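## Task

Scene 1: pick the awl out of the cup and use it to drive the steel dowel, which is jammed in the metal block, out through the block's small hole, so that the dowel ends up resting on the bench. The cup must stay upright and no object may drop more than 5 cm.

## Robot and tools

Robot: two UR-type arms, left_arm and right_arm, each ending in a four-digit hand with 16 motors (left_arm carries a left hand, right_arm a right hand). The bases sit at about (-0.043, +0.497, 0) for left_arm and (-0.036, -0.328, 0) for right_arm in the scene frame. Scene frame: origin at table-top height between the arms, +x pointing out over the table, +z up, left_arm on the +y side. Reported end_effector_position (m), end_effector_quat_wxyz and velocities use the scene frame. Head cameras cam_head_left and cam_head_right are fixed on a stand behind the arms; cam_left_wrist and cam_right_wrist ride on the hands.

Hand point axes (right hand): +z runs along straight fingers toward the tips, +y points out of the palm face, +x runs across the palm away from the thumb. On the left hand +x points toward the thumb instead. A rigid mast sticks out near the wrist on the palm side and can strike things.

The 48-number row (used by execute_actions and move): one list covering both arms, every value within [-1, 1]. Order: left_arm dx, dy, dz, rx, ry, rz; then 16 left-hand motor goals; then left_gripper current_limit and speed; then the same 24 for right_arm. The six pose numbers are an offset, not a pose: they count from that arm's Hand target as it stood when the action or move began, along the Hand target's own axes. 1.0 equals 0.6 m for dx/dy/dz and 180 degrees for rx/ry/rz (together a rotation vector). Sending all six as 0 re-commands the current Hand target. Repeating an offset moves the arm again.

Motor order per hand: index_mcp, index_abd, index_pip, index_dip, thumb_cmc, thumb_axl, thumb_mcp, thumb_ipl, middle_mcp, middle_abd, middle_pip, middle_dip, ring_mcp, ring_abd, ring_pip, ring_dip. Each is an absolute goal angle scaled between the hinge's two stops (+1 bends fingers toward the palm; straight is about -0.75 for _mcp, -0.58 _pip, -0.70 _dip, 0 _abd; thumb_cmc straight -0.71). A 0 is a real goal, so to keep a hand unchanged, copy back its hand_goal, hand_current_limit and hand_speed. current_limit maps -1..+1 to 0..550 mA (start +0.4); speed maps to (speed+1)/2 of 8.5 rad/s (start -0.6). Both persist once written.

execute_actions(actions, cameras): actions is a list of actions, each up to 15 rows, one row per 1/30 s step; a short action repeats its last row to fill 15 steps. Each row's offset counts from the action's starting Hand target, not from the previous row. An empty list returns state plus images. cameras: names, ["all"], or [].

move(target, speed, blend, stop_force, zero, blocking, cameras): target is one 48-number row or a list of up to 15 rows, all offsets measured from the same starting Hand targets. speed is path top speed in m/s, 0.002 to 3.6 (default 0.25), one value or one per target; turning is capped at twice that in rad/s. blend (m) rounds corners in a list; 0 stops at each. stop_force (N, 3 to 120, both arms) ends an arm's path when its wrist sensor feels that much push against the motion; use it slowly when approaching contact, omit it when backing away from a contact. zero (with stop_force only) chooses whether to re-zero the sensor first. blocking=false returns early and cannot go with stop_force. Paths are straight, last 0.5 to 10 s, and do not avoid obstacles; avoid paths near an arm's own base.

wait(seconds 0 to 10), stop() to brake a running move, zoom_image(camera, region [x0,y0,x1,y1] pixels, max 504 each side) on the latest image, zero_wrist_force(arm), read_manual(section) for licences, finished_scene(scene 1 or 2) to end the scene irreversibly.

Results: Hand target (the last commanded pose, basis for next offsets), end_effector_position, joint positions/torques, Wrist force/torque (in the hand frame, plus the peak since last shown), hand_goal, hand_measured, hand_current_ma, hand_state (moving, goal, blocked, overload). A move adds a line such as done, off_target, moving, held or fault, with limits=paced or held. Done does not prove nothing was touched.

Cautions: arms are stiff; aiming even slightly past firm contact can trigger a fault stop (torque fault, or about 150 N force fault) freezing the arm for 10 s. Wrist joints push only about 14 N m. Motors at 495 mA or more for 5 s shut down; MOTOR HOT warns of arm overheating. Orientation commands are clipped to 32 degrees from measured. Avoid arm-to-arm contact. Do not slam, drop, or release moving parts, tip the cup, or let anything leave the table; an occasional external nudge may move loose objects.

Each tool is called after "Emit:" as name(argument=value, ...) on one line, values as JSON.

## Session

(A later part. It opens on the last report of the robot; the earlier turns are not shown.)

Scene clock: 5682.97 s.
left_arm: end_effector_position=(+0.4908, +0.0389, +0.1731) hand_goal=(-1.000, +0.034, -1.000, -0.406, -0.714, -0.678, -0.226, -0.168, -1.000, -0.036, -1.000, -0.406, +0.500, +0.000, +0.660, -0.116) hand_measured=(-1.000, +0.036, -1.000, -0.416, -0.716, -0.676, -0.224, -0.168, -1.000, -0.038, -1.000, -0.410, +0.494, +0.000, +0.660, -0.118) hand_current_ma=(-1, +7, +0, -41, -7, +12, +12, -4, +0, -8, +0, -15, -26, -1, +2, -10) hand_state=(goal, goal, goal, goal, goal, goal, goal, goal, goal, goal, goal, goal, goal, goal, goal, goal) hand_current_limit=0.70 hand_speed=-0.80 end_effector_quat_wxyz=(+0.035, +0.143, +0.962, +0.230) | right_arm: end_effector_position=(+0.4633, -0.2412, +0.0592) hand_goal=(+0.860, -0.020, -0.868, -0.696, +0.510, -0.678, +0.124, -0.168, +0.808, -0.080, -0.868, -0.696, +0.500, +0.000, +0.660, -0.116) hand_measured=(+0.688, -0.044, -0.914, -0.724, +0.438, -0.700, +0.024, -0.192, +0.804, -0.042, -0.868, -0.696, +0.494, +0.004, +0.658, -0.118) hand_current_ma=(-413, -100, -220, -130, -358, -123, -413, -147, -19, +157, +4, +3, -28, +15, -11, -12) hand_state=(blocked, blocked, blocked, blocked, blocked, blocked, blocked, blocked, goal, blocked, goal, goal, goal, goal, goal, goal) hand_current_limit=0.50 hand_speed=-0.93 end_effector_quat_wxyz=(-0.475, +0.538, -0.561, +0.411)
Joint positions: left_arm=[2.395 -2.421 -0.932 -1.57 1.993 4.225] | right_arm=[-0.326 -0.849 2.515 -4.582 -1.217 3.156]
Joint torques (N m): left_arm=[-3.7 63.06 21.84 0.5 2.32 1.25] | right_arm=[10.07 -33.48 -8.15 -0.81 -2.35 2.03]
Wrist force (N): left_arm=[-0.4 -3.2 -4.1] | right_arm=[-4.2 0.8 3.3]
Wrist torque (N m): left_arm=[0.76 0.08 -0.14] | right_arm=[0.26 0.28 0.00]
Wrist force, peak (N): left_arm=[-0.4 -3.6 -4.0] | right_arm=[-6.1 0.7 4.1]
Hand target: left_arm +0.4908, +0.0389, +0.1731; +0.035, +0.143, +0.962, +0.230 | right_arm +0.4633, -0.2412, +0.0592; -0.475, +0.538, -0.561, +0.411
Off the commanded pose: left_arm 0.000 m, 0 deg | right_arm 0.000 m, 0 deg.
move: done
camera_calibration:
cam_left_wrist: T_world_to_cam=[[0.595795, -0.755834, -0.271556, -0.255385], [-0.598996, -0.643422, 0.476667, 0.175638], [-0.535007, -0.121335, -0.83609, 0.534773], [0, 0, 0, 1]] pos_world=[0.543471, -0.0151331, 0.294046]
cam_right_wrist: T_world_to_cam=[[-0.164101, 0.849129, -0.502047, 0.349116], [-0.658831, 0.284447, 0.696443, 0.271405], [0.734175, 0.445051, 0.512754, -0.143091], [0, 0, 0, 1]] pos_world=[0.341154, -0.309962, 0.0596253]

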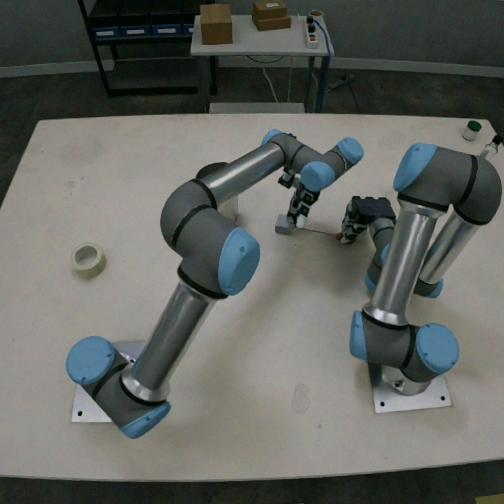

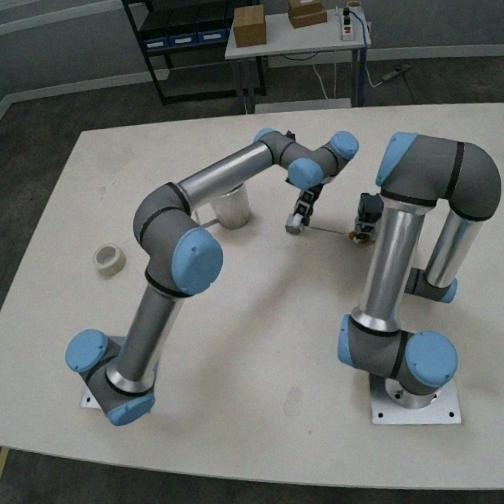

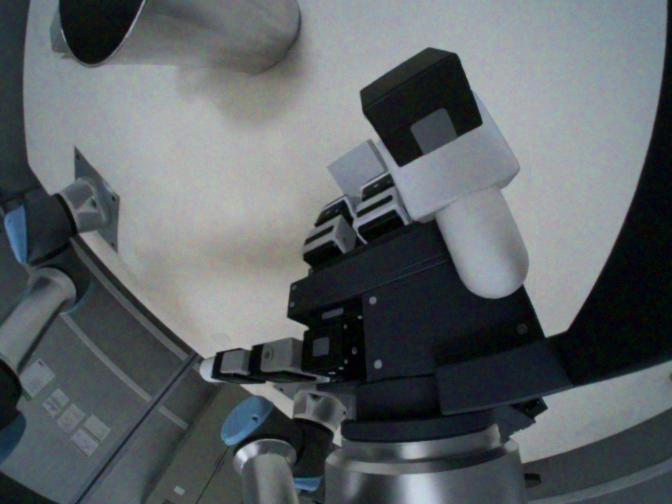

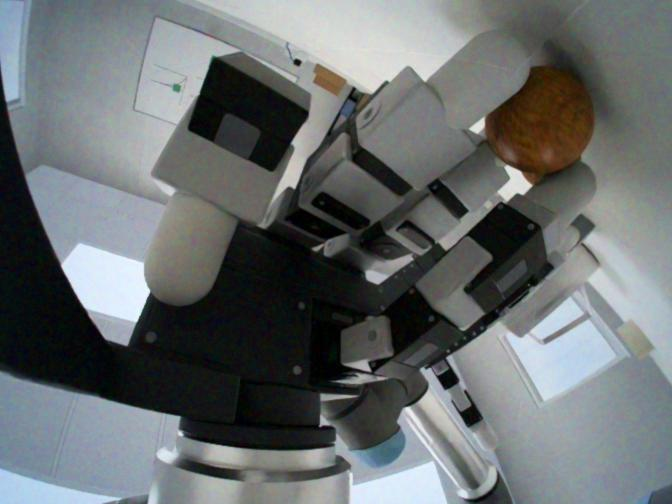

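Emit:
move(target=[[0,0,0,0,0,0,-1,0.035,-1,-0.406,-0.714,-0.678,-0.226,-0.168,-1,-0.035,-1,-0.406,0.5,0,0.66,-0.116,0.7,-0.8, 0.0236,-0.0004,-0.00826,0,0,0,0.86,-0.02,-0.8686,-0.6957,0.51,-0.677,0.125,-0.1676,0.808,-0.08,-0.8686,-0.6957,0.5,0,0.66,-0.116,0.5,-0.93]], speed=0.02, stop_force=15, cameras=["cam_left_wrist","cam_right_wrist"])

Emit:
zoom_image(camera="cam_left_wrist", region=[300, 100, 440, 220])

Scene clock: 5689.13 s.
left_arm: end_effector_position=(+0.4908, +0.0389, +0.1731) hand_goal=(-1.000, +0.034, -1.000, -0.406, -0.714, -0.678, -0.226, -0.168, -1.000, -0.036, -1.000, -0.406, +0.500, +0.000, +0.660, -0.116) hand_measured=(-1.000, +0.040, -1.000, -0.426, -0.716, -0.676, -0.224, -0.168, -1.000, -0.036, -1.000, -0.412, +0.494, +0.000, +0.660, -0.118) hand_current_ma=(-2, +18, -1, -89, -7, +12, +12, -4, -1, +2, +0, -25, -26, -1, +2, -10) hand_state=(goal, goal, goal, blocked, goal, goal, goal, goal, goal, goal, goal, goal, goal, goal, goal, goal) hand_current_limit=0.70 hand_speed=-0.80 end_effector_quat_wxyz=(+0.035, +0.143, +0.962, +0.230) | right_arm: end_effector_position=(+0.4590, -0.2555, +0.0592) hand_goal=(+0.860, -0.020, -0.868, -0.696, +0.510, -0.678, +0.124, -0.168, +0.808, -0.080, -0.868, -0.696, +0.500, +0.000, +0.660, -0.116) hand_measured=(+0.620, -0.068, -0.914, -0.724, +0.382, -0.710, +0.082, -0.192, +0.802, -0.076, -0.868, -0.696, +0.494, +0.004, +0.658, -0.118) hand_current_ma=(-413, -202, -222, -131, -413, -187, -261, -147, -32, +17, -4, +3, -28, +15, -11, -12) hand_state=(blocked, blocked, blocked, blocked, blocked, blocked, blocked, blocked, goal, goal, goal, goal, goal, goal, goal, goal) hand_current_limit=0.50 hand_speed=-0.93 end_effector_quat_wxyz=(-0.475, +0.538, -0.561, +0.411)
Joint positions: left_arm=[2.395 -2.421 -0.933 -1.57 1.993 4.225] | right_arm=[-0.383 -0.846 2.534 -4.598 -1.161 3.142]
Joint torques (N m): left_arm=[-1.17 40.7 14.93 1.41 1.51 1.09] | right_arm=[8.98 -30.13 -6.4 -0.79 -2.58 1.97]
Wrist force (N): left_arm=[-0.7 -2.8 -3.2] | right_arm=[-5.5 -1.8 3.1]
Wrist torque (N m): left_arm=[0.66 0.08 -0.20] | right_arm=[0.15 0.28 0.12]
Wrist force, peak (N): left_arm=[-1.0 -5.0 -7.1] | right_arm=[-9.5 0.6 4.4]
Hand target: left_arm +0.4908, +0.0389, +0.1731; +0.035, +0.143, +0.962, +0.230 | right_arm +0.4590, -0.2555, +0.0592; -0.475, +0.538, -0.561, +0.411
Off the commanded pose: left_arm 0.000 m, 0 deg | right_arm 0.000 m, 0 deg.
move: done
camera_calibration:
cam_left_wrist: T_world_to_cam=[[0.595755, -0.755843, -0.27162, -0.255345], [-0.59903, -0.643431, 0.476613, 0.175672], [-0.535013, -0.121237, -0.8361, 0.534781], [0, 0, 0, 1]] pos_world=[0.543471, -0.0151334, 0.294046]
cam_right_wrist: T_world_to_cam=[[-0.164101, 0.849129, -0.502047, 0.360621], [-0.658831, 0.284447, 0.696443, 0.272602], [0.734175, 0.445051, 0.512754, -0.133452], [0, 0, 0, 1]] pos_world=[0.336754, -0.324362, 0.0596253]
Images, in order (width x height): cam_left_wrist 672x504, cam_right_wrist 672x504.

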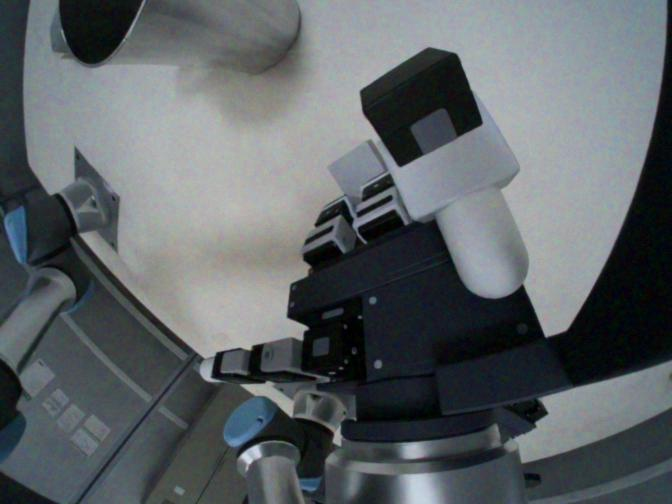

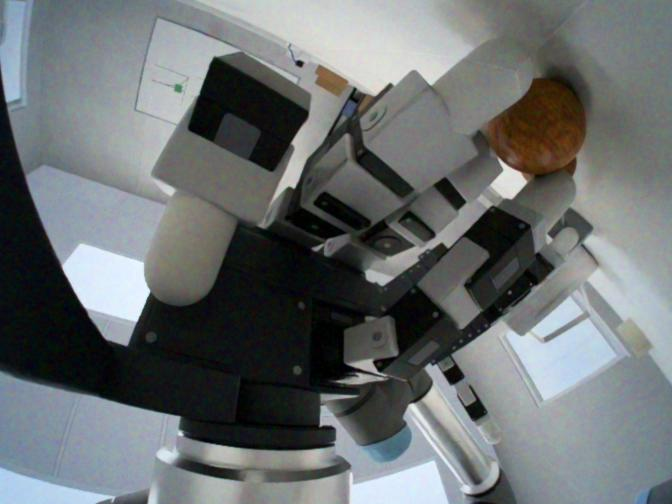

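Scaled by 3.600 from the camera's 672x504 image, which has a finer 960x720 frame.

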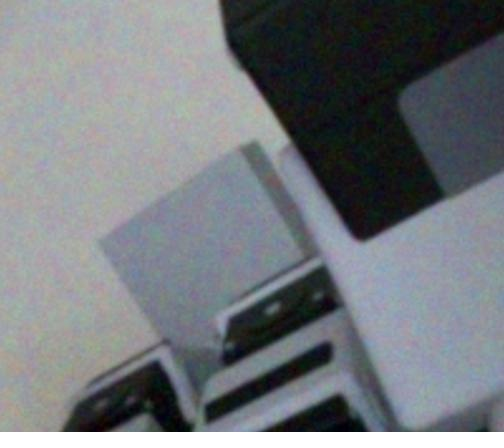

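Emit:
move(target=[[0,0,0,0,0,0,-1,0.035,-1,-0.406,-0.714,-0.678,-0.226,-0.168,-1,-0.035,-1,-0.406,0.5,0,0.66,-0.116,0.7,-0.8, -0.022,0.0004,0.0077,0,0,0,0.86,-0.02,-0.8686,-0.6957,0.51,-0.677,0.125,-0.1676,0.808,-0.08,-0.8686,-0.6957,0.5,0,0.66,-0.116,0.5,-0.93]], speed=0.03)

Emit:
move(target=[[0,0,0,0,0,0,-1,0.035,-1,-0.406,-0.714,-0.678,-0.226,-0.168,-1,-0.035,-1,-0.406,0.5,0,0.66,-0.116,0.7,-0.8, 0,0,0,0,0,0,0.95,-0.02,-0.8686,-0.6957,0.51,-0.677,0.3,-0.1676,0.808,-0.08,-0.8686,-0.6957,0.5,0,0.66,-0.116,0.78,-0.93]], speed=0.03, cameras=["cam_left_wrist","cam_right_wrist"])

Scene clock: 5711.73 s.
left_arm: end_effector_position=(+0.4908, +0.0389, +0.1731) hand_goal=(-1.000, +0.034, -1.000, -0.406, -0.714, -0.678, -0.226, -0.168, -1.000, -0.036, -1.000, -0.406, +0.500, +0.000, +0.660, -0.116) hand_measured=(-1.000, +0.038, -1.000, -0.408, -0.716, -0.676, -0.224, -0.168, -1.000, -0.036, -1.000, -0.408, +0.494, +0.000, +0.660, -0.118) hand_current_ma=(-1, +11, -1, -11, -7, +12, +12, -4, -1, +2, +0, -9, -26, -1, +2, -10) hand_state=(goal, goal, goal, goal, goal, goal, goal, goal, goal, goal, goal, goal, goal, goal, goal, goal) hand_current_limit=0.70 hand_speed=-0.80 end_effector_quat_wxyz=(+0.035, +0.143, +0.962, +0.230) | right_arm: end_effector_position=(+0.4631, -0.2421, +0.0593) hand_goal=(+0.860, -0.020, -0.868, -0.696, +0.510, -0.678, +0.124, -0.168, +0.808, -0.080, -0.868, -0.696, +0.500, +0.000, +0.660, -0.116) hand_measured=(+0.650, -0.018, -0.908, -0.720, +0.448, -0.708, +0.084, -0.192, +0.810, -0.020, -0.868, -0.696, +0.494, +0.004, +0.658, -0.118) hand_current_ma=(-412, +6, -187, -115, -304, -171, -247, -146, +10, +252, -3, +3, -28, +15, -11, -12) hand_state=(blocked, goal, blocked, blocked, blocked, blocked, blocked, blocked, goal, blocked, goal, goal, goal, goal, goal, goal) hand_current_limit=0.50 hand_speed=-0.93 end_effector_quat_wxyz=(-0.476, +0.538, -0.561, +0.411) end_effector_velocity=(+0.000, +0.000, +0.000) end_effector_angular_velocity=(+0.001, -0.002, +0.003)
Joint positions: left_arm=[2.395 -2.421 -0.933 -1.57 1.993 4.225] | right_arm=[-0.329 -0.849 2.516 -4.583 -1.213 3.155]
Joint velocities: left_arm=[within noise] | right_arm=[-0.003 0 0.001 -0.003 0.006 0]
Joint torques (N m): left_arm=[6.24 41.11 16.45 2.84 0.06 1.19] | right_arm=[-9.72 -29.97 7.65 -2.41 2.47 -2.41]
Wrist force (N): left_arm=[-0.4 -0.1 -0.2] | right_arm=[0.0 -8.1 -2.6]
Wrist torque (N m): left_arm=[0.07 0.06 -0.14] | right_arm=[-0.43 -0.10 -0.07]
Wrist force, peak (N): left_arm=[-0.6 -3.2 -3.5] | right_arm=[2.0 -9.7 -3.4]
Hand target: left_arm +0.4908, +0.0389, +0.1731; +0.035, +0.143, +0.962, +0.230 | right_arm +0.4630, -0.2421, +0.0592; -0.475, +0.538, -0.561, +0.411
Off the commanded pose: left_arm 0.000 m, 0 deg | right_arm 0.000 m, 0 deg.
move: done

Scene clock: 5712.23 s.
left_arm: end_effector_position=(+0.4908, +0.0389, +0.1731) hand_goal=(-1.000, +0.034, -1.000, -0.406, -0.714, -0.678, -0.226, -0.168, -1.000, -0.036, -1.000, -0.406, +0.500, +0.000, +0.660, -0.116) hand_measured=(-1.000, +0.038, -1.000, -0.408, -0.716, -0.676, -0.224, -0.168, -1.000, -0.036, -1.000, -0.408, +0.494, +0.000, +0.660, -0.118) hand_current_ma=(-1, +11, -1, -11, -7, +12, +12, -4, -1, +2, +0, -9, -26, -1, +2, -10) hand_state=(goal, goal, goal, goal, goal, goal, goal, goal, goal, goal, goal, goal, goal, goal, goal, goal) hand_current_limit=0.70 hand_speed=-0.80 end_effector_quat_wxyz=(+0.035, +0.143, +0.962, +0.230) | right_arm: end_effector_position=(+0.4630, -0.2421, +0.0592) hand_goal=(+0.950, -0.020, -0.868, -0.696, +0.510, -0.678, +0.300, -0.168, +0.808, -0.080, -0.868, -0.696, +0.500, +0.000, +0.660, -0.116) hand_measured=(+0.650, -0.018, -0.908, -0.720, +0.448, -0.708, +0.084, -0.192, +0.810, -0.020, -0.868, -0.696, +0.494, +0.004, +0.658, -0.118) hand_current_ma=(-490, +4, -187, -115, -304, -171, -490, -146, +10, +252, -3, +3, -28, +15, -11, -12) hand_state=(blocked, goal, blocked, blocked, blocked, blocked, blocked, blocked, goal, blocked, goal, goal, goal, goal, goal, goal) hand_current_limit=0.78 hand_speed=-0.93 end_effector_quat_wxyz=(-0.476, +0.538, -0.561, +0.411)
Joint positions: left_arm=[2.395 -2.421 -0.933 -1.57 1.993 4.225] | right_arm=[-0.33 -0.848 2.516 -4.583 -1.213 3.155]
Joint torques (N m): left_arm=[6.06 42.51 15.33 2.83 0.3 1.2] | right_arm=[-10.53 -21.2 7.11 -2.06 1.89 -2.84]
Wrist force (N): left_arm=[-0.4 -0.1 -0.1] | right_arm=[0.2 -7.6 -2.2]
Wrist torque (N m): left_arm=[0.06 0.06 -0.14] | right_arm=[-0.36 -0.14 0.00]
Wrist force, peak (N): left_arm=[-0.4 -0.3 -0.3] | right_arm=[-0.1 -8.2 -2.2]
Hand target: left_arm +0.4908, +0.0389, +0.1731; +0.035, +0.143, +0.962, +0.230 | right_arm +0.4630, -0.2421, +0.0592; -0.475, +0.538, -0.561, +0.411
Off the commanded pose: left_arm 0.000 m, 0 deg | right_arm 0.000 m, 0 deg.
move: done
camera_calibration:
cam_left_wrist: T_world_to_cam=[[0.595755, -0.755843, -0.27162, -0.255345], [-0.59903, -0.643431, 0.476613, 0.175672], [-0.535013, -0.121237, -0.8361, 0.534781], [0, 0, 0, 1]] pos_world=[0.543471, -0.0151334, 0.294046]
cam_right_wrist: T_world_to_cam=[[-0.164076, 0.849144, -0.502029, 0.349911], [-0.65893, 0.284386, 0.696373, 0.271511], [0.734091, 0.445061, 0.512865, -0.142401], [0, 0, 0, 1]] pos_world=[0.340854, -0.310962, 0.0596252]
Images, in order (width x height): cam_left_wrist 672x504, cam_right_wrist 672x504.

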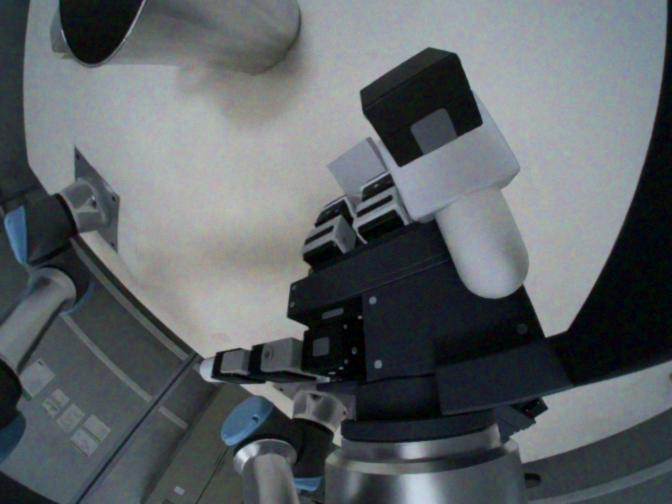

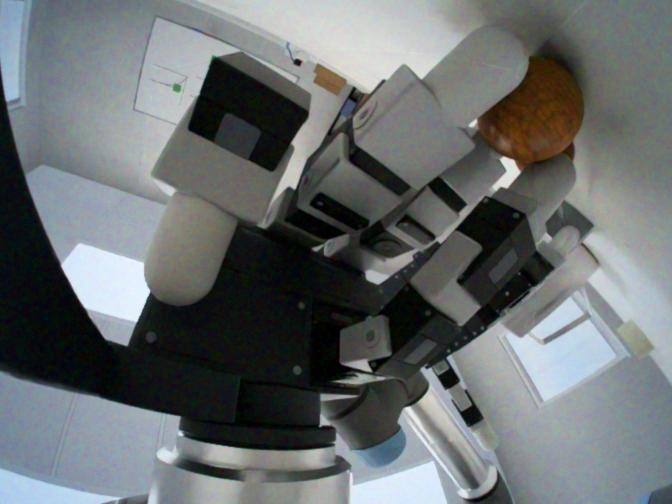

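Emit:
move(target=[[0,0,0,0,0,0,-1,0.035,-1,-0.406,-0.714,-0.678,-0.226,-0.168,-1,-0.035,-1,-0.406,0.5,0,0.66,-0.116,0.7,-0.8, 0.0236,-0.0004,-0.00826,0,0,0,0.95,-0.02,-0.8686,-0.6957,0.51,-0.677,0.3,-0.1676,0.808,-0.08,-0.8686,-0.6957,0.5,0,0.66,-0.116,0.78,-0.93]], speed=0.02, stop_force=18, cameras=["cam_left_wrist","cam_right_wrist"])

Scene clock: 5718.67 s.
left_arm: end_effector_position=(+0.4908, +0.0389, +0.1731) hand_goal=(-1.000, +0.034, -1.000, -0.406, -0.714, -0.678, -0.226, -0.168, -1.000, -0.036, -1.000, -0.406, +0.500, +0.000, +0.660, -0.116) hand_measured=(-1.000, +0.038, -1.000, -0.412, -0.716, -0.676, -0.224, -0.168, -1.000, -0.036, -1.000, -0.408, +0.494, +0.000, +0.660, -0.118) hand_current_ma=(-1, +10, -1, -23, -7, +12, +12, -4, -1, +2, +0, -9, -26, -1, +2, -10) hand_state=(goal, goal, goal, goal, goal, goal, goal, goal, goal, goal, goal, goal, goal, goal, goal, goal) hand_current_limit=0.70 hand_speed=-0.80 end_effector_quat_wxyz=(+0.035, +0.143, +0.962, +0.230) | right_arm: end_effector_position=(+0.4587, -0.2565, +0.0592) hand_goal=(+0.950, -0.020, -0.868, -0.696, +0.510, -0.678, +0.300, -0.168, +0.808, -0.080, -0.868, -0.696, +0.500, +0.000, +0.660, -0.116) hand_measured=(+0.650, -0.028, -0.912, -0.722, +0.440, -0.708, +0.094, -0.192, +0.808, -0.036, -0.868, -0.696, +0.494, +0.004, +0.658, -0.118) hand_current_ma=(-490, -32, -209, -118, -348, -172, -490, -147, +0, +183, +1, +3, -28, +15, -11, -12) hand_state=(blocked, goal, blocked, blocked, blocked, blocked, blocked, blocked, goal, blocked, goal, goal, goal, goal, goal, goal) hand_current_limit=0.78 hand_speed=-0.93 end_effector_quat_wxyz=(-0.475, +0.538, -0.561, +0.411)
Joint positions: left_arm=[2.395 -2.421 -0.933 -1.57 1.993 4.225] | right_arm=[-0.387 -0.846 2.535 -4.599 -1.157 3.141]
Joint torques (N m): left_arm=[8.02 53.52 15.87 2.78 0.13 1] | right_arm=[11.09 -31.05 -6.49 -0.58 -2.35 2.14]
Wrist force (N): left_arm=[-0.3 -0.7 -0.7] | right_arm=[-2.4 -2.7 2.3]
Wrist torque (N m): left_arm=[0.13 0.05 -0.12] | right_arm=[0.03 0.19 -0.08]
Wrist force, peak (N): left_arm=[-0.5 -2.2 -2.4] | right_arm=[-0.2 -8.3 -2.4]
Hand target: left_arm +0.4908, +0.0389, +0.1731; +0.035, +0.143, +0.962, +0.230 | right_arm +0.4587, -0.2565, +0.0592; -0.475, +0.538, -0.561, +0.411
Off the commanded pose: left_arm 0.000 m, 0 deg | right_arm 0.000 m, 0 deg.
move: done
camera_calibration:
cam_left_wrist: T_world_to_cam=[[0.595755, -0.755843, -0.27162, -0.255345], [-0.59903, -0.643431, 0.476613, 0.175672], [-0.535013, -0.121237, -0.8361, 0.534781], [0, 0, 0, 1]] pos_world=[0.543471, -0.0151334, 0.294046]
cam_right_wrist: T_world_to_cam=[[-0.164101, 0.849129, -0.502047, 0.361371], [-0.658831, 0.284447, 0.696443, 0.272758], [0.734175, 0.445051, 0.512754, -0.132736], [0, 0, 0, 1]] pos_world=[0.336454, -0.325362, 0.0595253]
Images, in order (width x height): cam_left_wrist 672x504, cam_right_wrist 672x504.

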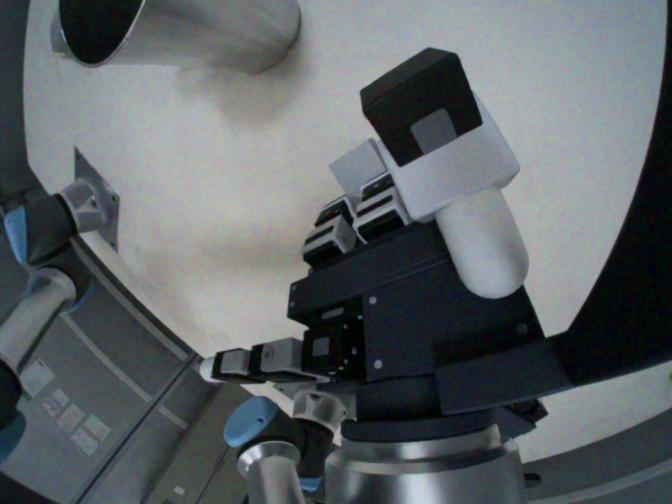

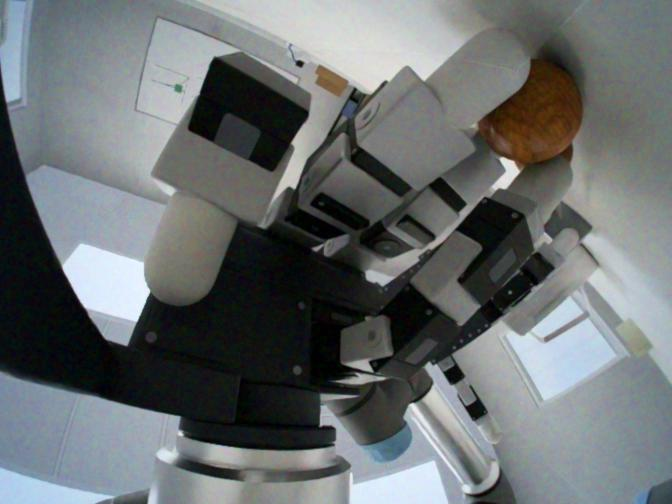

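Emit:
execute_actions(actions=[], cameras=["cam_head_left","cam_head_right"])

Emit:
zoom_image(camera="cam_head_left", region=[250, 180, 380, 270])

Emit:
zoom_image(camera="cam_head_right", region=[260, 180, 390, 270])

Scene clock: 5723.17 s.
left_arm: end_effector_position=(+0.4908, +0.0389, +0.1731) hand_goal=(-1.000, +0.034, -1.000, -0.406, -0.714, -0.678, -0.226, -0.168, -1.000, -0.036, -1.000, -0.406, +0.500, +0.000, +0.660, -0.116) hand_measured=(-1.000, +0.038, -1.000, -0.412, -0.716, -0.676, -0.224, -0.168, -1.000, -0.036, -1.000, -0.408, +0.494, +0.000, +0.660, -0.118) hand_current_ma=(-1, +10, -1, -23, -7, +12, +12, -4, -1, +2, +0, -9, -26, -1, +2, -10) hand_state=(goal, goal, goal, goal, goal, goal, goal, goal, goal, goal, goal, goal, goal, goal, goal, goal) hand_current_limit=0.70 hand_speed=-0.80 end_effector_quat_wxyz=(+0.035, +0.143, +0.962, +0.230) | right_arm: end_effector_position=(+0.4587, -0.2565, +0.0592) hand_goal=(+0.950, -0.020, -0.868, -0.696, +0.510, -0.678, +0.300, -0.168, +0.808, -0.080, -0.868, -0.696, +0.500, +0.000, +0.660, -0.116) hand_measured=(+0.650, -0.028, -0.912, -0.722, +0.440, -0.708, +0.094, -0.192, +0.808, -0.036, -0.868, -0.696, +0.494, +0.004, +0.658, -0.118) hand_current_ma=(-490, -31, -209, -118, -348, -172, -489, -147, +0, +183, +1, +3, -28, +15, -11, -12) hand_state=(blocked, goal, blocked, blocked, blocked, blocked, blocked, blocked, goal, blocked, goal, goal, goal, goal, goal, goal) hand_current_limit=0.78 hand_speed=-0.93 end_effector_quat_wxyz=(-0.475, +0.538, -0.561, +0.411)
Joint positions: left_arm=[2.395 -2.421 -0.933 -1.57 1.993 4.225] | right_arm=[-0.387 -0.846 2.535 -4.599 -1.157 3.141]
Joint velocities: within noise
Joint torques (N m): left_arm=[8.77 61.26 16.41 2.89 0.2 1.17] | right_arm=[11.09 -37.69 -5.51 -0.65 -1.52 2.3]
Wrist force (N): left_arm=[-0.4 -0.6 -0.4] | right_arm=[-2.1 -2.3 2.0]
Wrist torque (N m): left_arm=[0.11 0.06 -0.14] | right_arm=[0.09 0.16 -0.05]
Wrist force, peak (N): left_arm=[-0.5 -0.6 -0.8] | right_arm=[-2.4 -2.9 2.2]
Hand target: left_arm +0.4908, +0.0389, +0.1731; +0.035, +0.143, +0.962, +0.230 | right_arm +0.4587, -0.2565, +0.0592; -0.475, +0.538, -0.561, +0.411
Off the commanded pose: left_arm 0.000 m, 0 deg | right_arm 0.000 m, 0 deg.
Images, in order (width x height): cam_head_left 504x504, cam_head_right 504x504.

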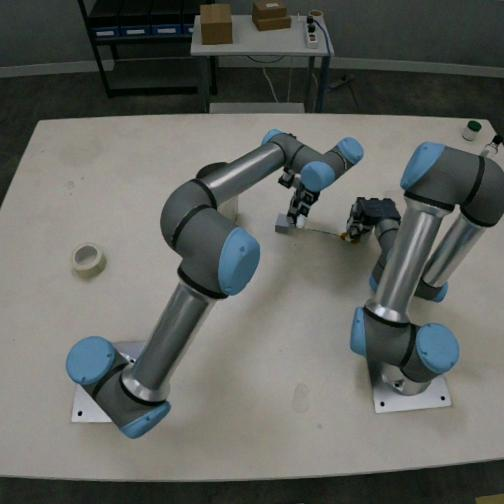

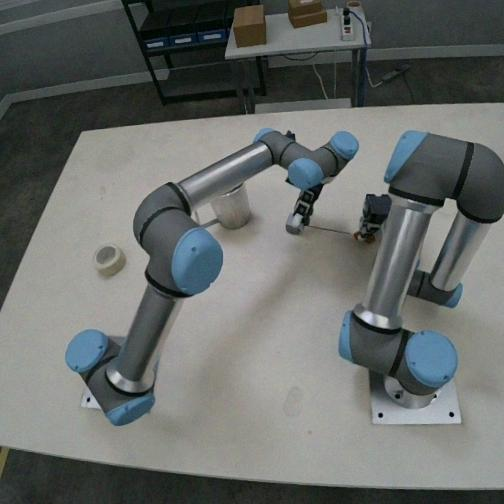

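Scaled by 3.877 from the camera's 504x504 image, which has a finer 720x720 frame.

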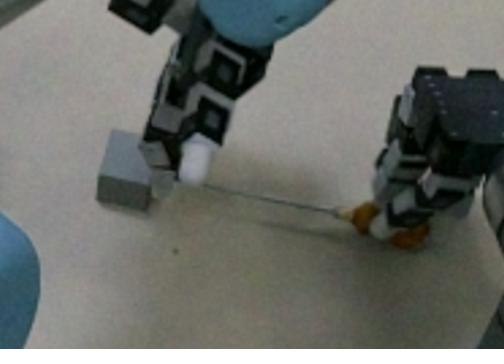

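Scaled by 3.877 from the camera's 504x504 image, which has a finer 720x720 frame.

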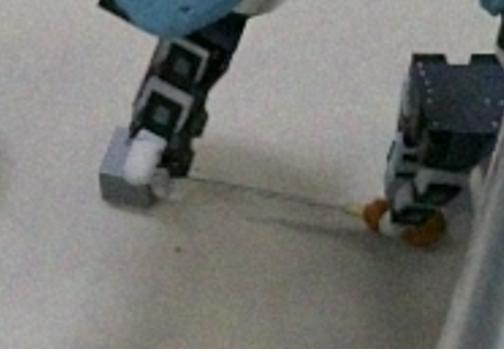

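Emit:
move(target=[[0,0,0,0,0,0,-1,0.035,-1,-0.406,-0.714,-0.678,-0.226,-0.168,-1,-0.035,-1,-0.406,0.5,0,0.66,-0.116,0.7,-0.8, 0.0236,-0.0004,-0.00826,0,0,0,0.95,-0.02,-0.8686,-0.6957,0.51,-0.677,0.3,-0.1676,0.808,-0.08,-0.8686,-0.6957,0.5,0,0.66,-0.116,0.65,-0.93]], speed=0.02, stop_force=18, cameras=["cam_head_left","cam_head_right"])

Emit:
zoom_image(camera="cam_head_left", region=[250, 180, 380, 270])

Emit:
zoom_image(camera="cam_head_right", region=[260, 180, 390, 270])

Scene clock: 5733.53 s.
left_arm: end_effector_position=(+0.4908, +0.0389, +0.1731) hand_goal=(-1.000, +0.034, -1.000, -0.406, -0.714, -0.678, -0.226, -0.168, -1.000, -0.036, -1.000, -0.406, +0.500, +0.000, +0.660, -0.116) hand_measured=(-1.000, +0.038, -1.000, -0.412, -0.716, -0.676, -0.224, -0.168, -1.000, -0.036, -1.000, -0.408, +0.494, +0.000, +0.660, -0.118) hand_current_ma=(-1, +10, -1, -23, -7, +12, +12, -4, -1, +2, +0, -9, -26, -1, +2, -10) hand_state=(goal, goal, goal, goal, goal, goal, goal, goal, goal, goal, goal, goal, goal, goal, goal, goal) hand_current_limit=0.70 hand_speed=-0.80 end_effector_quat_wxyz=(+0.035, +0.143, +0.962, +0.230) | right_arm: end_effector_position=(+0.4544, -0.2709, +0.0592) hand_goal=(+0.950, -0.020, -0.868, -0.696, +0.510, -0.678, +0.300, -0.168, +0.808, -0.080, -0.868, -0.696, +0.500, +0.000, +0.660, -0.116) hand_measured=(+0.650, -0.028, -0.912, -0.722, +0.440, -0.708, +0.094, -0.192, +0.808, -0.036, -0.868, -0.696, +0.494, +0.004, +0.658, -0.118) hand_current_ma=(-454, -28, -209, -118, -348, -172, -454, -147, +1, +184, +1, +3, -28, +15, -11, -12) hand_state=(blocked, goal, blocked, blocked, blocked, blocked, blocked, blocked, goal, blocked, goal, goal, goal, goal, goal, goal) hand_current_limit=0.65 hand_speed=-0.93 end_effector_quat_wxyz=(-0.475, +0.538, -0.561, +0.411)
Joint positions: left_arm=[2.395 -2.421 -0.933 -1.57 1.993 4.225] | right_arm=[-0.445 -0.842 2.552 -4.613 -1.101 3.126]
Joint torques (N m): left_arm=[7.57 65.99 15.82 2.71 -0.02 1.03] | right_arm=[10.34 -31.96 -5.39 -0.2 -2.26 2.34]
Wrist force (N): left_arm=[-0.4 -0.5 -0.6] | right_arm=[-2.1 -2.6 2.0]
Wrist torque (N m): left_arm=[0.11 0.05 -0.14] | right_arm=[0.06 0.17 -0.08]
Wrist force, peak (N): left_arm=[-0.5 -0.9 -0.6] | right_arm=[-3.0 -2.3 2.4]
Hand target: left_arm +0.4908, +0.0389, +0.1731; +0.035, +0.143, +0.962, +0.230 | right_arm +0.4544, -0.2709, +0.0592; -0.475, +0.538, -0.561, +0.411
Off the commanded pose: left_arm 0.000 m, 0 deg | right_arm 0.000 m, 0 deg.
move: done
Images, in order (width x height): cam_head_left 504x504, cam_head_right 504x504.

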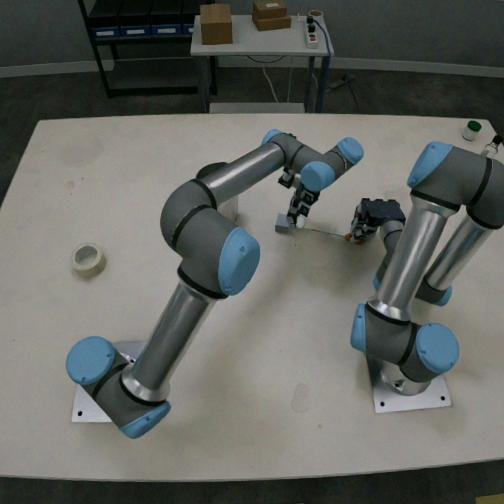

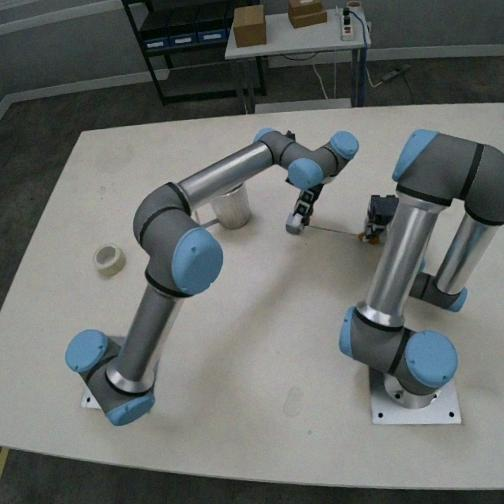

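Scaled by 3.877 from the camera's 504x504 image, which has a finer 720x720 frame.

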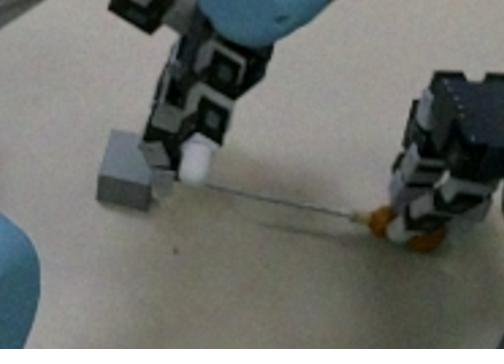

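Scaled by 3.877 from the camera's 504x504 image, which has a finer 720x720 frame.

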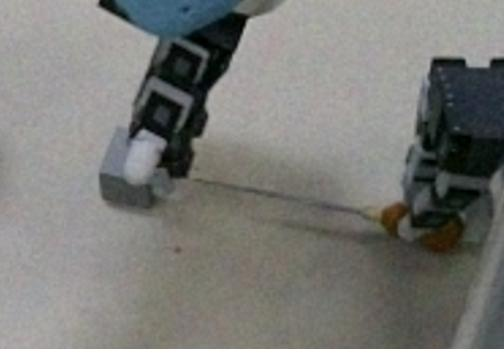

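Emit:
move(target=[[0,0,0,0,0,0,-1,0.035,-1,-0.406,-0.714,-0.678,-0.226,-0.168,-1,-0.035,-1,-0.406,0.5,0,0.66,-0.116,0.7,-0.8, 0.118,-0.002,-0.0413,0,0,0,0.86,-0.02,-0.8686,-0.6957,0.51,-0.677,0.125,-0.1676,0.808,-0.08,-0.8686,-0.6957,0.5,0,0.66,-0.116,0.5,-0.93]], speed=0.05, cameras=["cam_head_left","cam_head_right","cam_right_wrist"])

Emit:
zoom_image(camera="cam_head_left", region=[250, 180, 400, 270])

Scene clock: 5816.13 s.
left_arm: end_effector_position=(+0.4908, +0.0389, +0.1731) hand_goal=(-1.000, +0.034, -1.000, -0.406, -0.714, -0.678, -0.226, -0.168, -1.000, -0.036, -1.000, -0.406, +0.500, +0.000, +0.660, -0.116) hand_measured=(-1.000, +0.038, -1.000, -0.412, -0.716, -0.676, -0.224, -0.168, -1.000, -0.036, -1.000, -0.408, +0.494, +0.000, +0.660, -0.118) hand_current_ma=(-1, +10, -1, -22, -7, +12, +12, -4, -1, +2, +0, -9, -26, -1, +2, -10) hand_state=(goal, goal, goal, goal, goal, goal, goal, goal, goal, goal, goal, goal, goal, goal, goal, goal) hand_current_limit=0.70 hand_speed=-0.80 end_effector_quat_wxyz=(+0.035, +0.143, +0.962, +0.230) | right_arm: end_effector_position=(+0.4326, -0.3427, +0.0590) hand_goal=(+0.860, -0.020, -0.868, -0.696, +0.510, -0.678, +0.124, -0.168, +0.808, -0.080, -0.868, -0.696, +0.500, +0.000, +0.660, -0.116) hand_measured=(+0.650, -0.022, -0.912, -0.722, +0.440, -0.708, +0.092, -0.192, +0.810, -0.032, -0.868, -0.696, +0.494, +0.004, +0.658, -0.118) hand_current_ma=(-413, -7, -209, -119, -348, -172, -195, -147, +12, +196, +2, +3, -28, +15, -11, -12) hand_state=(blocked, goal, blocked, blocked, blocked, blocked, blocked, blocked, goal, blocked, goal, goal, goal, goal, goal, goal) hand_current_limit=0.50 hand_speed=-0.93 end_effector_quat_wxyz=(-0.475, +0.538, -0.562, +0.411)
Joint positions: left_arm=[2.395 -2.421 -0.933 -1.57 1.993 4.225] | right_arm=[-0.742 -0.83 2.611 -4.629 -0.814 3.031]
Joint torques (N m): left_arm=[6.3 65.25 17.03 2.76 0.31 0.94] | right_arm=[0.53 -24.27 -3.62 -2.96 -0.53 2.51]
Wrist force (N): left_arm=[-0.4 -0.5 -0.4] | right_arm=[-0.9 -2.0 2.4]
Wrist torque (N m): left_arm=[0.08 0.06 -0.14] | right_arm=[0.10 0.09 -0.15]
Wrist force, peak (N): left_arm=[-0.5 -0.4 -0.7] | right_arm=[-3.3 -2.0 2.4]
Hand target: left_arm +0.4908, +0.0389, +0.1731; +0.035, +0.143, +0.962, +0.230 | right_arm +0.4327, -0.3427, +0.0591; -0.475, +0.538, -0.561, +0.411
Off the commanded pose: left_arm 0.000 m, 0 deg | right_arm 0.000 m, 0 deg.
move: done
camera_calibration:
cam_right_wrist: T_world_to_cam=[[-0.164107, 0.849171, -0.501974, 0.430179], [-0.658699, 0.284463, 0.69656, 0.280149], [0.734291, 0.444961, 0.512666, -0.0753452], [0, 0, 0, 1]] pos_world=[0.310455, -0.411462, 0.0594252]
Images, in order (width x height): cam_head_left 504x504, cam_head_right 504x504, cam_right_wrist 672x504.

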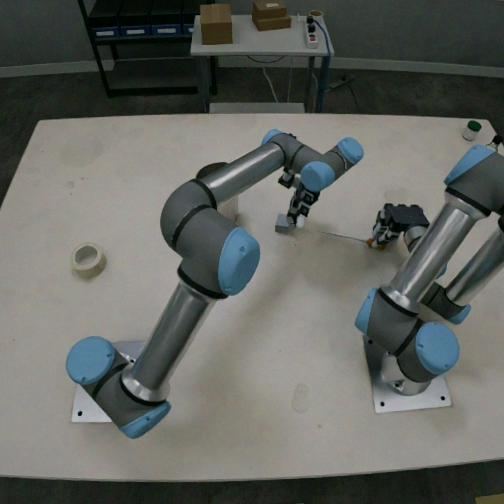

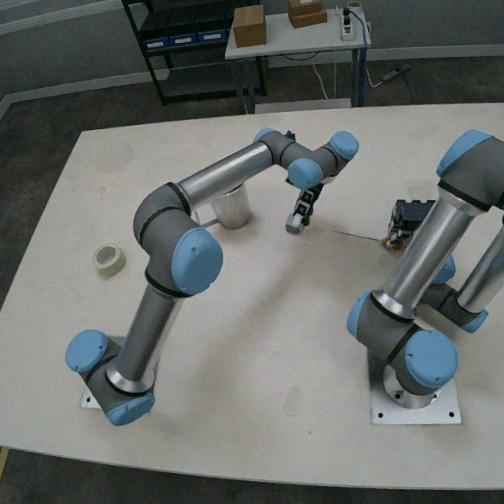

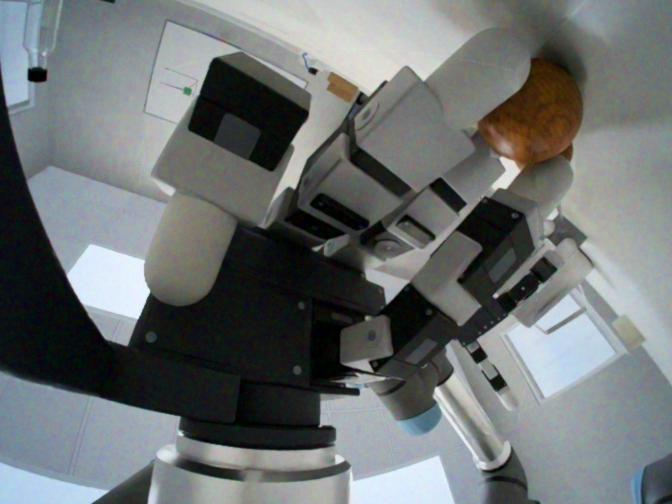

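Scaled by 3.360 from the camera's 504x504 image, which has a finer 720x720 frame.

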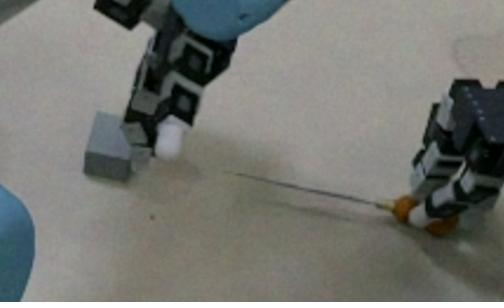

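Emit:
move(target=[[0,0.0605,-0.1188,0,0,0,-1,0.035,-1,-0.406,-0.714,-0.678,-0.226,-0.168,-1,-0.035,-1,-0.406,0.5,0,0.66,-0.116,0.7,-0.8, 0,0,0,0,0,0,0.86,-0.02,-0.8686,-0.6957,0.51,-0.677,0.125,-0.1676,0.808,-0.08,-0.8686,-0.6957,0.5,0,0.66,-0.116,0.5,-0.93]], speed=0.08, cameras=["cam_head_left","cam_head_right","cam_left_wrist"])

Emit:
zoom_image(camera="cam_head_left", region=[250, 190, 330, 250])

Emit:
zoom_image(camera="cam_head_right", region=[260, 190, 340, 250])

Emit:
zoom_image(camera="cam_left_wrist", region=[310, 110, 420, 210])

Scene clock: 5828.47 s.
left_arm: end_effector_position=(+0.4907, +0.0390, +0.2531) hand_goal=(-1.000, +0.034, -1.000, -0.406, -0.714, -0.678, -0.226, -0.168, -1.000, -0.036, -1.000, -0.406, +0.500, +0.000, +0.660, -0.116) hand_measured=(-1.000, +0.038, -1.000, -0.408, -0.716, -0.676, -0.224, -0.168, -1.000, -0.036, -1.000, -0.408, +0.494, +0.000, +0.660, -0.118) hand_current_ma=(-1, +10, -1, -11, -7, +12, +12, -4, -1, +2, +0, -9, -26, -1, +2, -10) hand_state=(goal, goal, goal, goal, goal, goal, goal, goal, goal, goal, goal, goal, goal, goal, goal, goal) hand_current_limit=0.70 hand_speed=-0.80 end_effector_quat_wxyz=(+0.035, +0.143, +0.962, +0.230) | right_arm: end_effector_position=(+0.4327, -0.3427, +0.0591) hand_goal=(+0.860, -0.020, -0.868, -0.696, +0.510, -0.678, +0.124, -0.168, +0.808, -0.080, -0.868, -0.696, +0.500, +0.000, +0.660, -0.116) hand_measured=(+0.650, -0.022, -0.912, -0.722, +0.440, -0.708, +0.092, -0.192, +0.810, -0.032, -0.868, -0.696, +0.494, +0.004, +0.658, -0.118) hand_current_ma=(-413, -7, -209, -119, -348, -172, -195, -147, +12, +196, +2, +3, -28, +15, -11, -12) hand_state=(blocked, goal, blocked, blocked, blocked, blocked, blocked, blocked, goal, blocked, goal, goal, goal, goal, goal, goal) hand_current_limit=0.50 hand_speed=-0.93 end_effector_quat_wxyz=(-0.475, +0.538, -0.561, +0.411)
Joint positions: left_arm=[2.395 -2.39 -0.783 -1.751 1.993 4.225] | right_arm=[-0.743 -0.83 2.611 -4.629 -0.813 3.031]
Joint torques (N m): left_arm=[8.75 40.6 23.29 2.08 0.59 -1.89] | right_arm=[-6.16 -37.12 -4.33 -2.67 0.6 2.44]
Wrist force (N): left_arm=[-0.3 -0.3 -0.4] | right_arm=[-1.2 -1.6 2.1]
Wrist torque (N m): left_arm=[0.06 0.03 -0.11] | right_arm=[0.14 0.12 -0.15]
Wrist force, peak (N): left_arm=[-0.3 -1.5 0.9] | right_arm=[-1.3 -1.7 2.4]
Hand target: left_arm +0.4907, +0.0390, +0.2531; +0.035, +0.143, +0.962, +0.230 | right_arm +0.4327, -0.3427, +0.0591; -0.475, +0.538, -0.561, +0.411
Off the commanded pose: left_arm 0.000 m, 0 deg | right_arm 0.000 m, 0 deg.
move: done
camera_calibration:
cam_left_wrist: T_world_to_cam=[[0.595714, -0.755914, -0.271512, -0.233473], [-0.599135, -0.643346, 0.476595, 0.137564], [-0.534941, -0.121242, -0.836145, 0.601689], [0, 0, 0, 1]] pos_world=[0.54337, -0.0150336, 0.374146]
Images, in order (width x height): cam_head_left 504x504, cam_head_right 504x504, cam_left_wrist 672x504.

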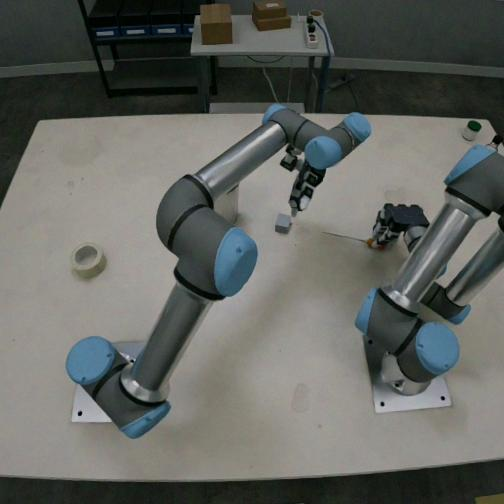

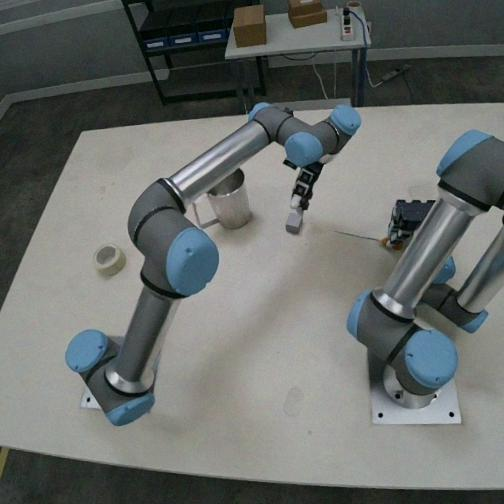

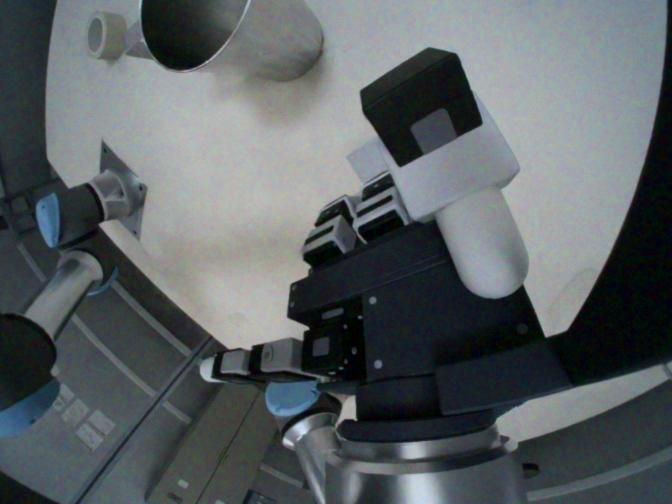

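Scaled by 6.300 from the camera's 504x504 image, which has a finer 720x720 frame.

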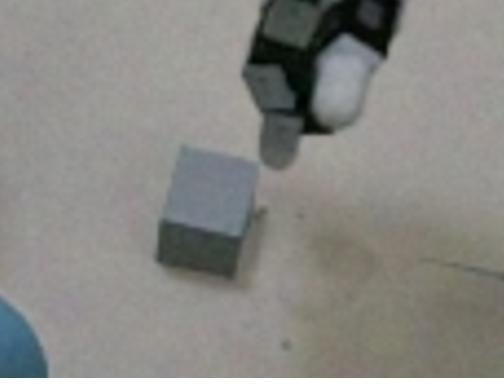

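Scaled by 6.300 from the camera's 504x504 image, which has a finer 720x720 frame.

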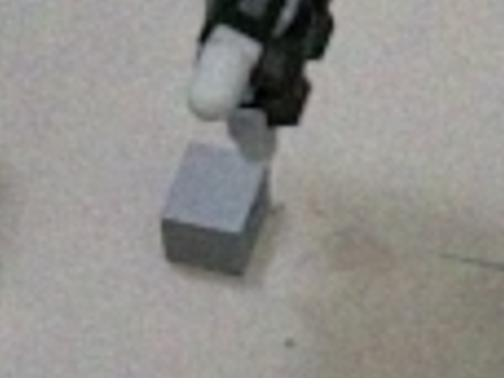

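Scaled by 4.582 from the camera's 672x504 image, which has a finer 960x720 frame.

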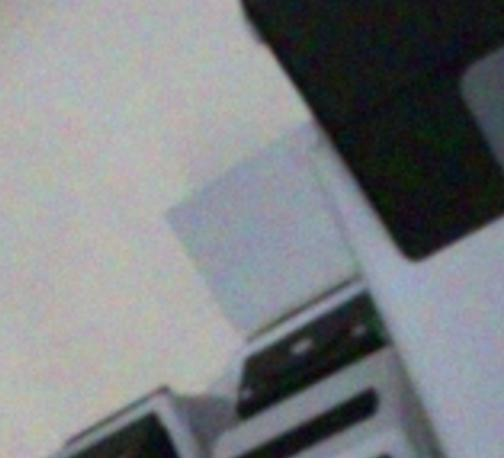

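Emit:
zoom_image(camera="cam_head_left", region=[270, 205, 310, 240])

Emit:
zoom_image(camera="cam_head_right", region=[280, 205, 320, 240])

Scaled by 12.600 from the camera's 504x504 image, which has a finer 720x720 frame.

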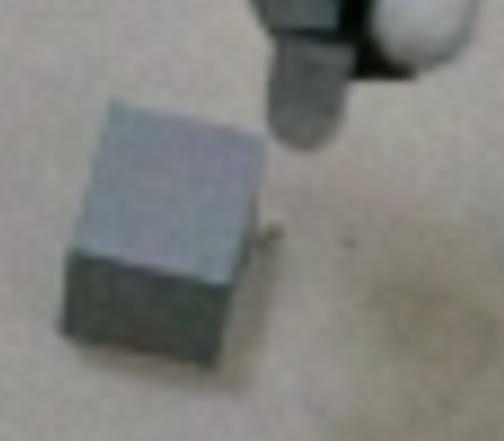

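Scaled by 12.600 from the camera's 504x504 image, which has a finer 720x720 frame.

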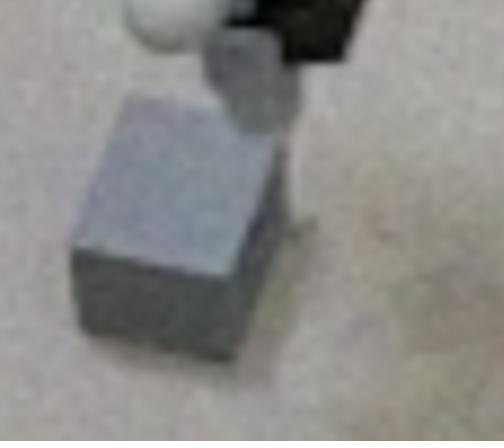

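Emit:
move(target=[[0.0049,0.0430,0.0277,0.15,0.002,-0.008,-0.754,-0.33,-0.576,-0.696,-0.714,-0.678,-0.226,-0.168,-0.754,0.28,-0.576,-0.696,0.5,0,0.66,-0.116,0.7,-0.8, 0,0,0,0,0,0,0.86,-0.02,-0.8686,-0.6957,0.51,-0.677,0.125,-0.1676,0.808,-0.08,-0.8686,-0.6957,0.5,0,0.66,-0.116,0.5,-0.93]], speed=0.1, cameras=["cam_head_left","cam_head_right","cam_left_wrist"])

Emit:
zoom_image(camera="cam_left_wrist", region=[270, 60, 430, 200])

Scene clock: 5864.67 s.
left_arm: end_effector_position=(+0.4968, +0.0691, +0.2500) hand_goal=(-0.754, -0.330, -0.576, -0.696, -0.714, -0.678, -0.226, -0.168, -0.754, +0.280, -0.576, -0.696, +0.500, +0.000, +0.660, -0.116) hand_measured=(-0.756, -0.324, -0.578, -0.694, -0.716, -0.676, -0.224, -0.168, -0.756, +0.274, -0.578, -0.694, +0.494, +0.000, +0.660, -0.118) hand_current_ma=(-5, +24, -10, +10, -7, +12, +12, -4, -5, -18, -9, +9, -26, -1, +2, -10) hand_state=(goal, goal, goal, goal, goal, goal, goal, goal, goal, goal, goal, goal, goal, goal, goal, goal) hand_current_limit=0.70 hand_speed=-0.80 end_effector_quat_wxyz=(+0.001, +0.134, +0.991, -0.001) | right_arm: end_effector_position=(+0.4327, -0.3427, +0.0591) hand_goal=(+0.860, -0.020, -0.868, -0.696, +0.510, -0.678, +0.124, -0.168, +0.808, -0.080, -0.868, -0.696, +0.500, +0.000, +0.660, -0.116) hand_measured=(+0.650, -0.022, -0.912, -0.722, +0.440, -0.708, +0.092, -0.192, +0.810, -0.032, -0.868, -0.696, +0.494, +0.004, +0.658, -0.118) hand_current_ma=(-413, -7, -209, -119, -348, -172, -195, -147, +12, +196, +2, +3, -28, +15, -11, -12) hand_state=(blocked, goal, blocked, blocked, blocked, blocked, blocked, blocked, goal, blocked, goal, goal, goal, goal, goal, goal) hand_current_limit=0.50 hand_speed=-0.93 end_effector_quat_wxyz=(-0.475, +0.538, -0.561, +0.411)
Joint positions: left_arm=[2.549 -2.18 -1.043 -1.488 1.57 4.399] | right_arm=[-0.743 -0.83 2.611 -4.629 -0.813 3.031]
Joint torques (N m): left_arm=[-4.59 32.72 27 0.98 -0.71 -2] | right_arm=[8.14 -34.05 -4.51 -2.66 -1.68 2.59]
Wrist force (N): left_arm=[0.3 0.1 -0.1] | right_arm=[-1.0 -1.5 2.3]
Wrist torque (N m): left_arm=[0.06 -0.05 -0.01] | right_arm=[0.13 0.10 -0.14]
Wrist force, peak (N): left_arm=[-0.2 -0.8 0.4] | right_arm=[-1.3 -1.8 2.4]
Hand target: left_arm +0.4968, +0.0691, +0.2499; +0.001, +0.134, +0.991, -0.001 | right_arm +0.4327, -0.3427, +0.0591; -0.475, +0.538, -0.561, +0.411
Off the commanded pose: left_arm 0.000 m, 0 deg | right_arm 0.000 m, 0 deg.
move: done
camera_calibration:
cam_left_wrist: T_world_to_cam=[[0.597347, -0.801947, 0.0075498, -0.282506], [-0.502126, -0.366645, 0.783224, 0.0181233], [-0.625337, -0.471648, -0.621693, 0.621478], [0, 0, 0, 1]] pos_world=[0.566487, 0.0732083, 0.374307]
Images, in order (width x height): cam_head_left 504x504, cam_head_right 504x504, cam_left_wrist 672x504.

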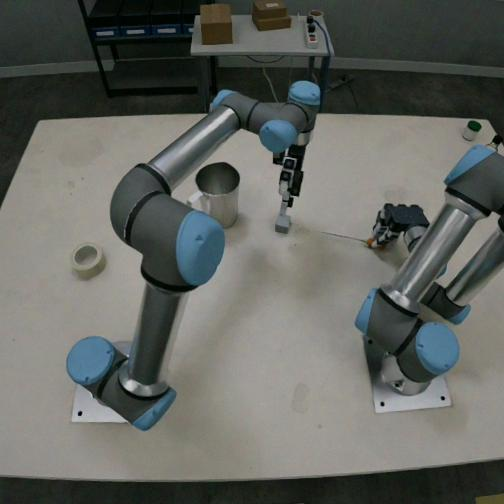

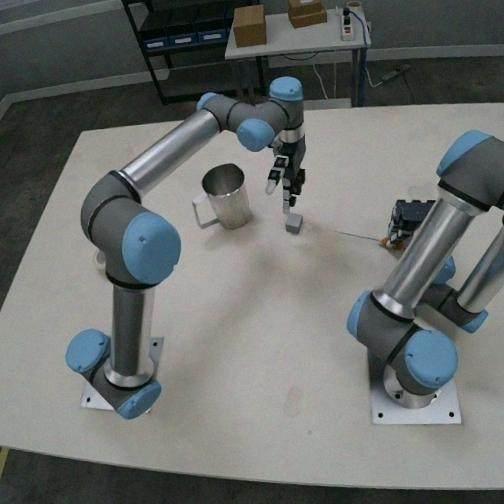

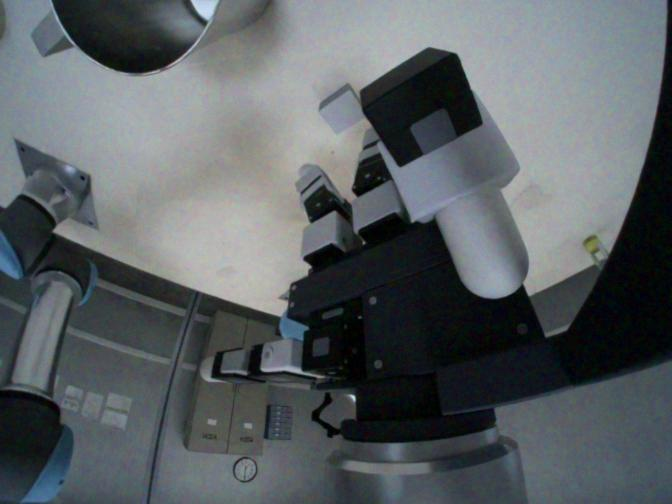

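Scaled by 3.150 from the camera's 672x504 image, which has a finer 960x720 frame.

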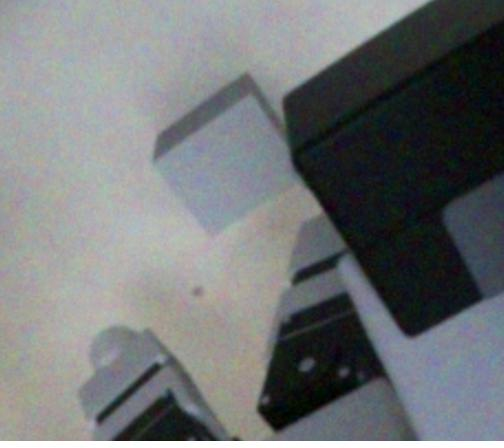

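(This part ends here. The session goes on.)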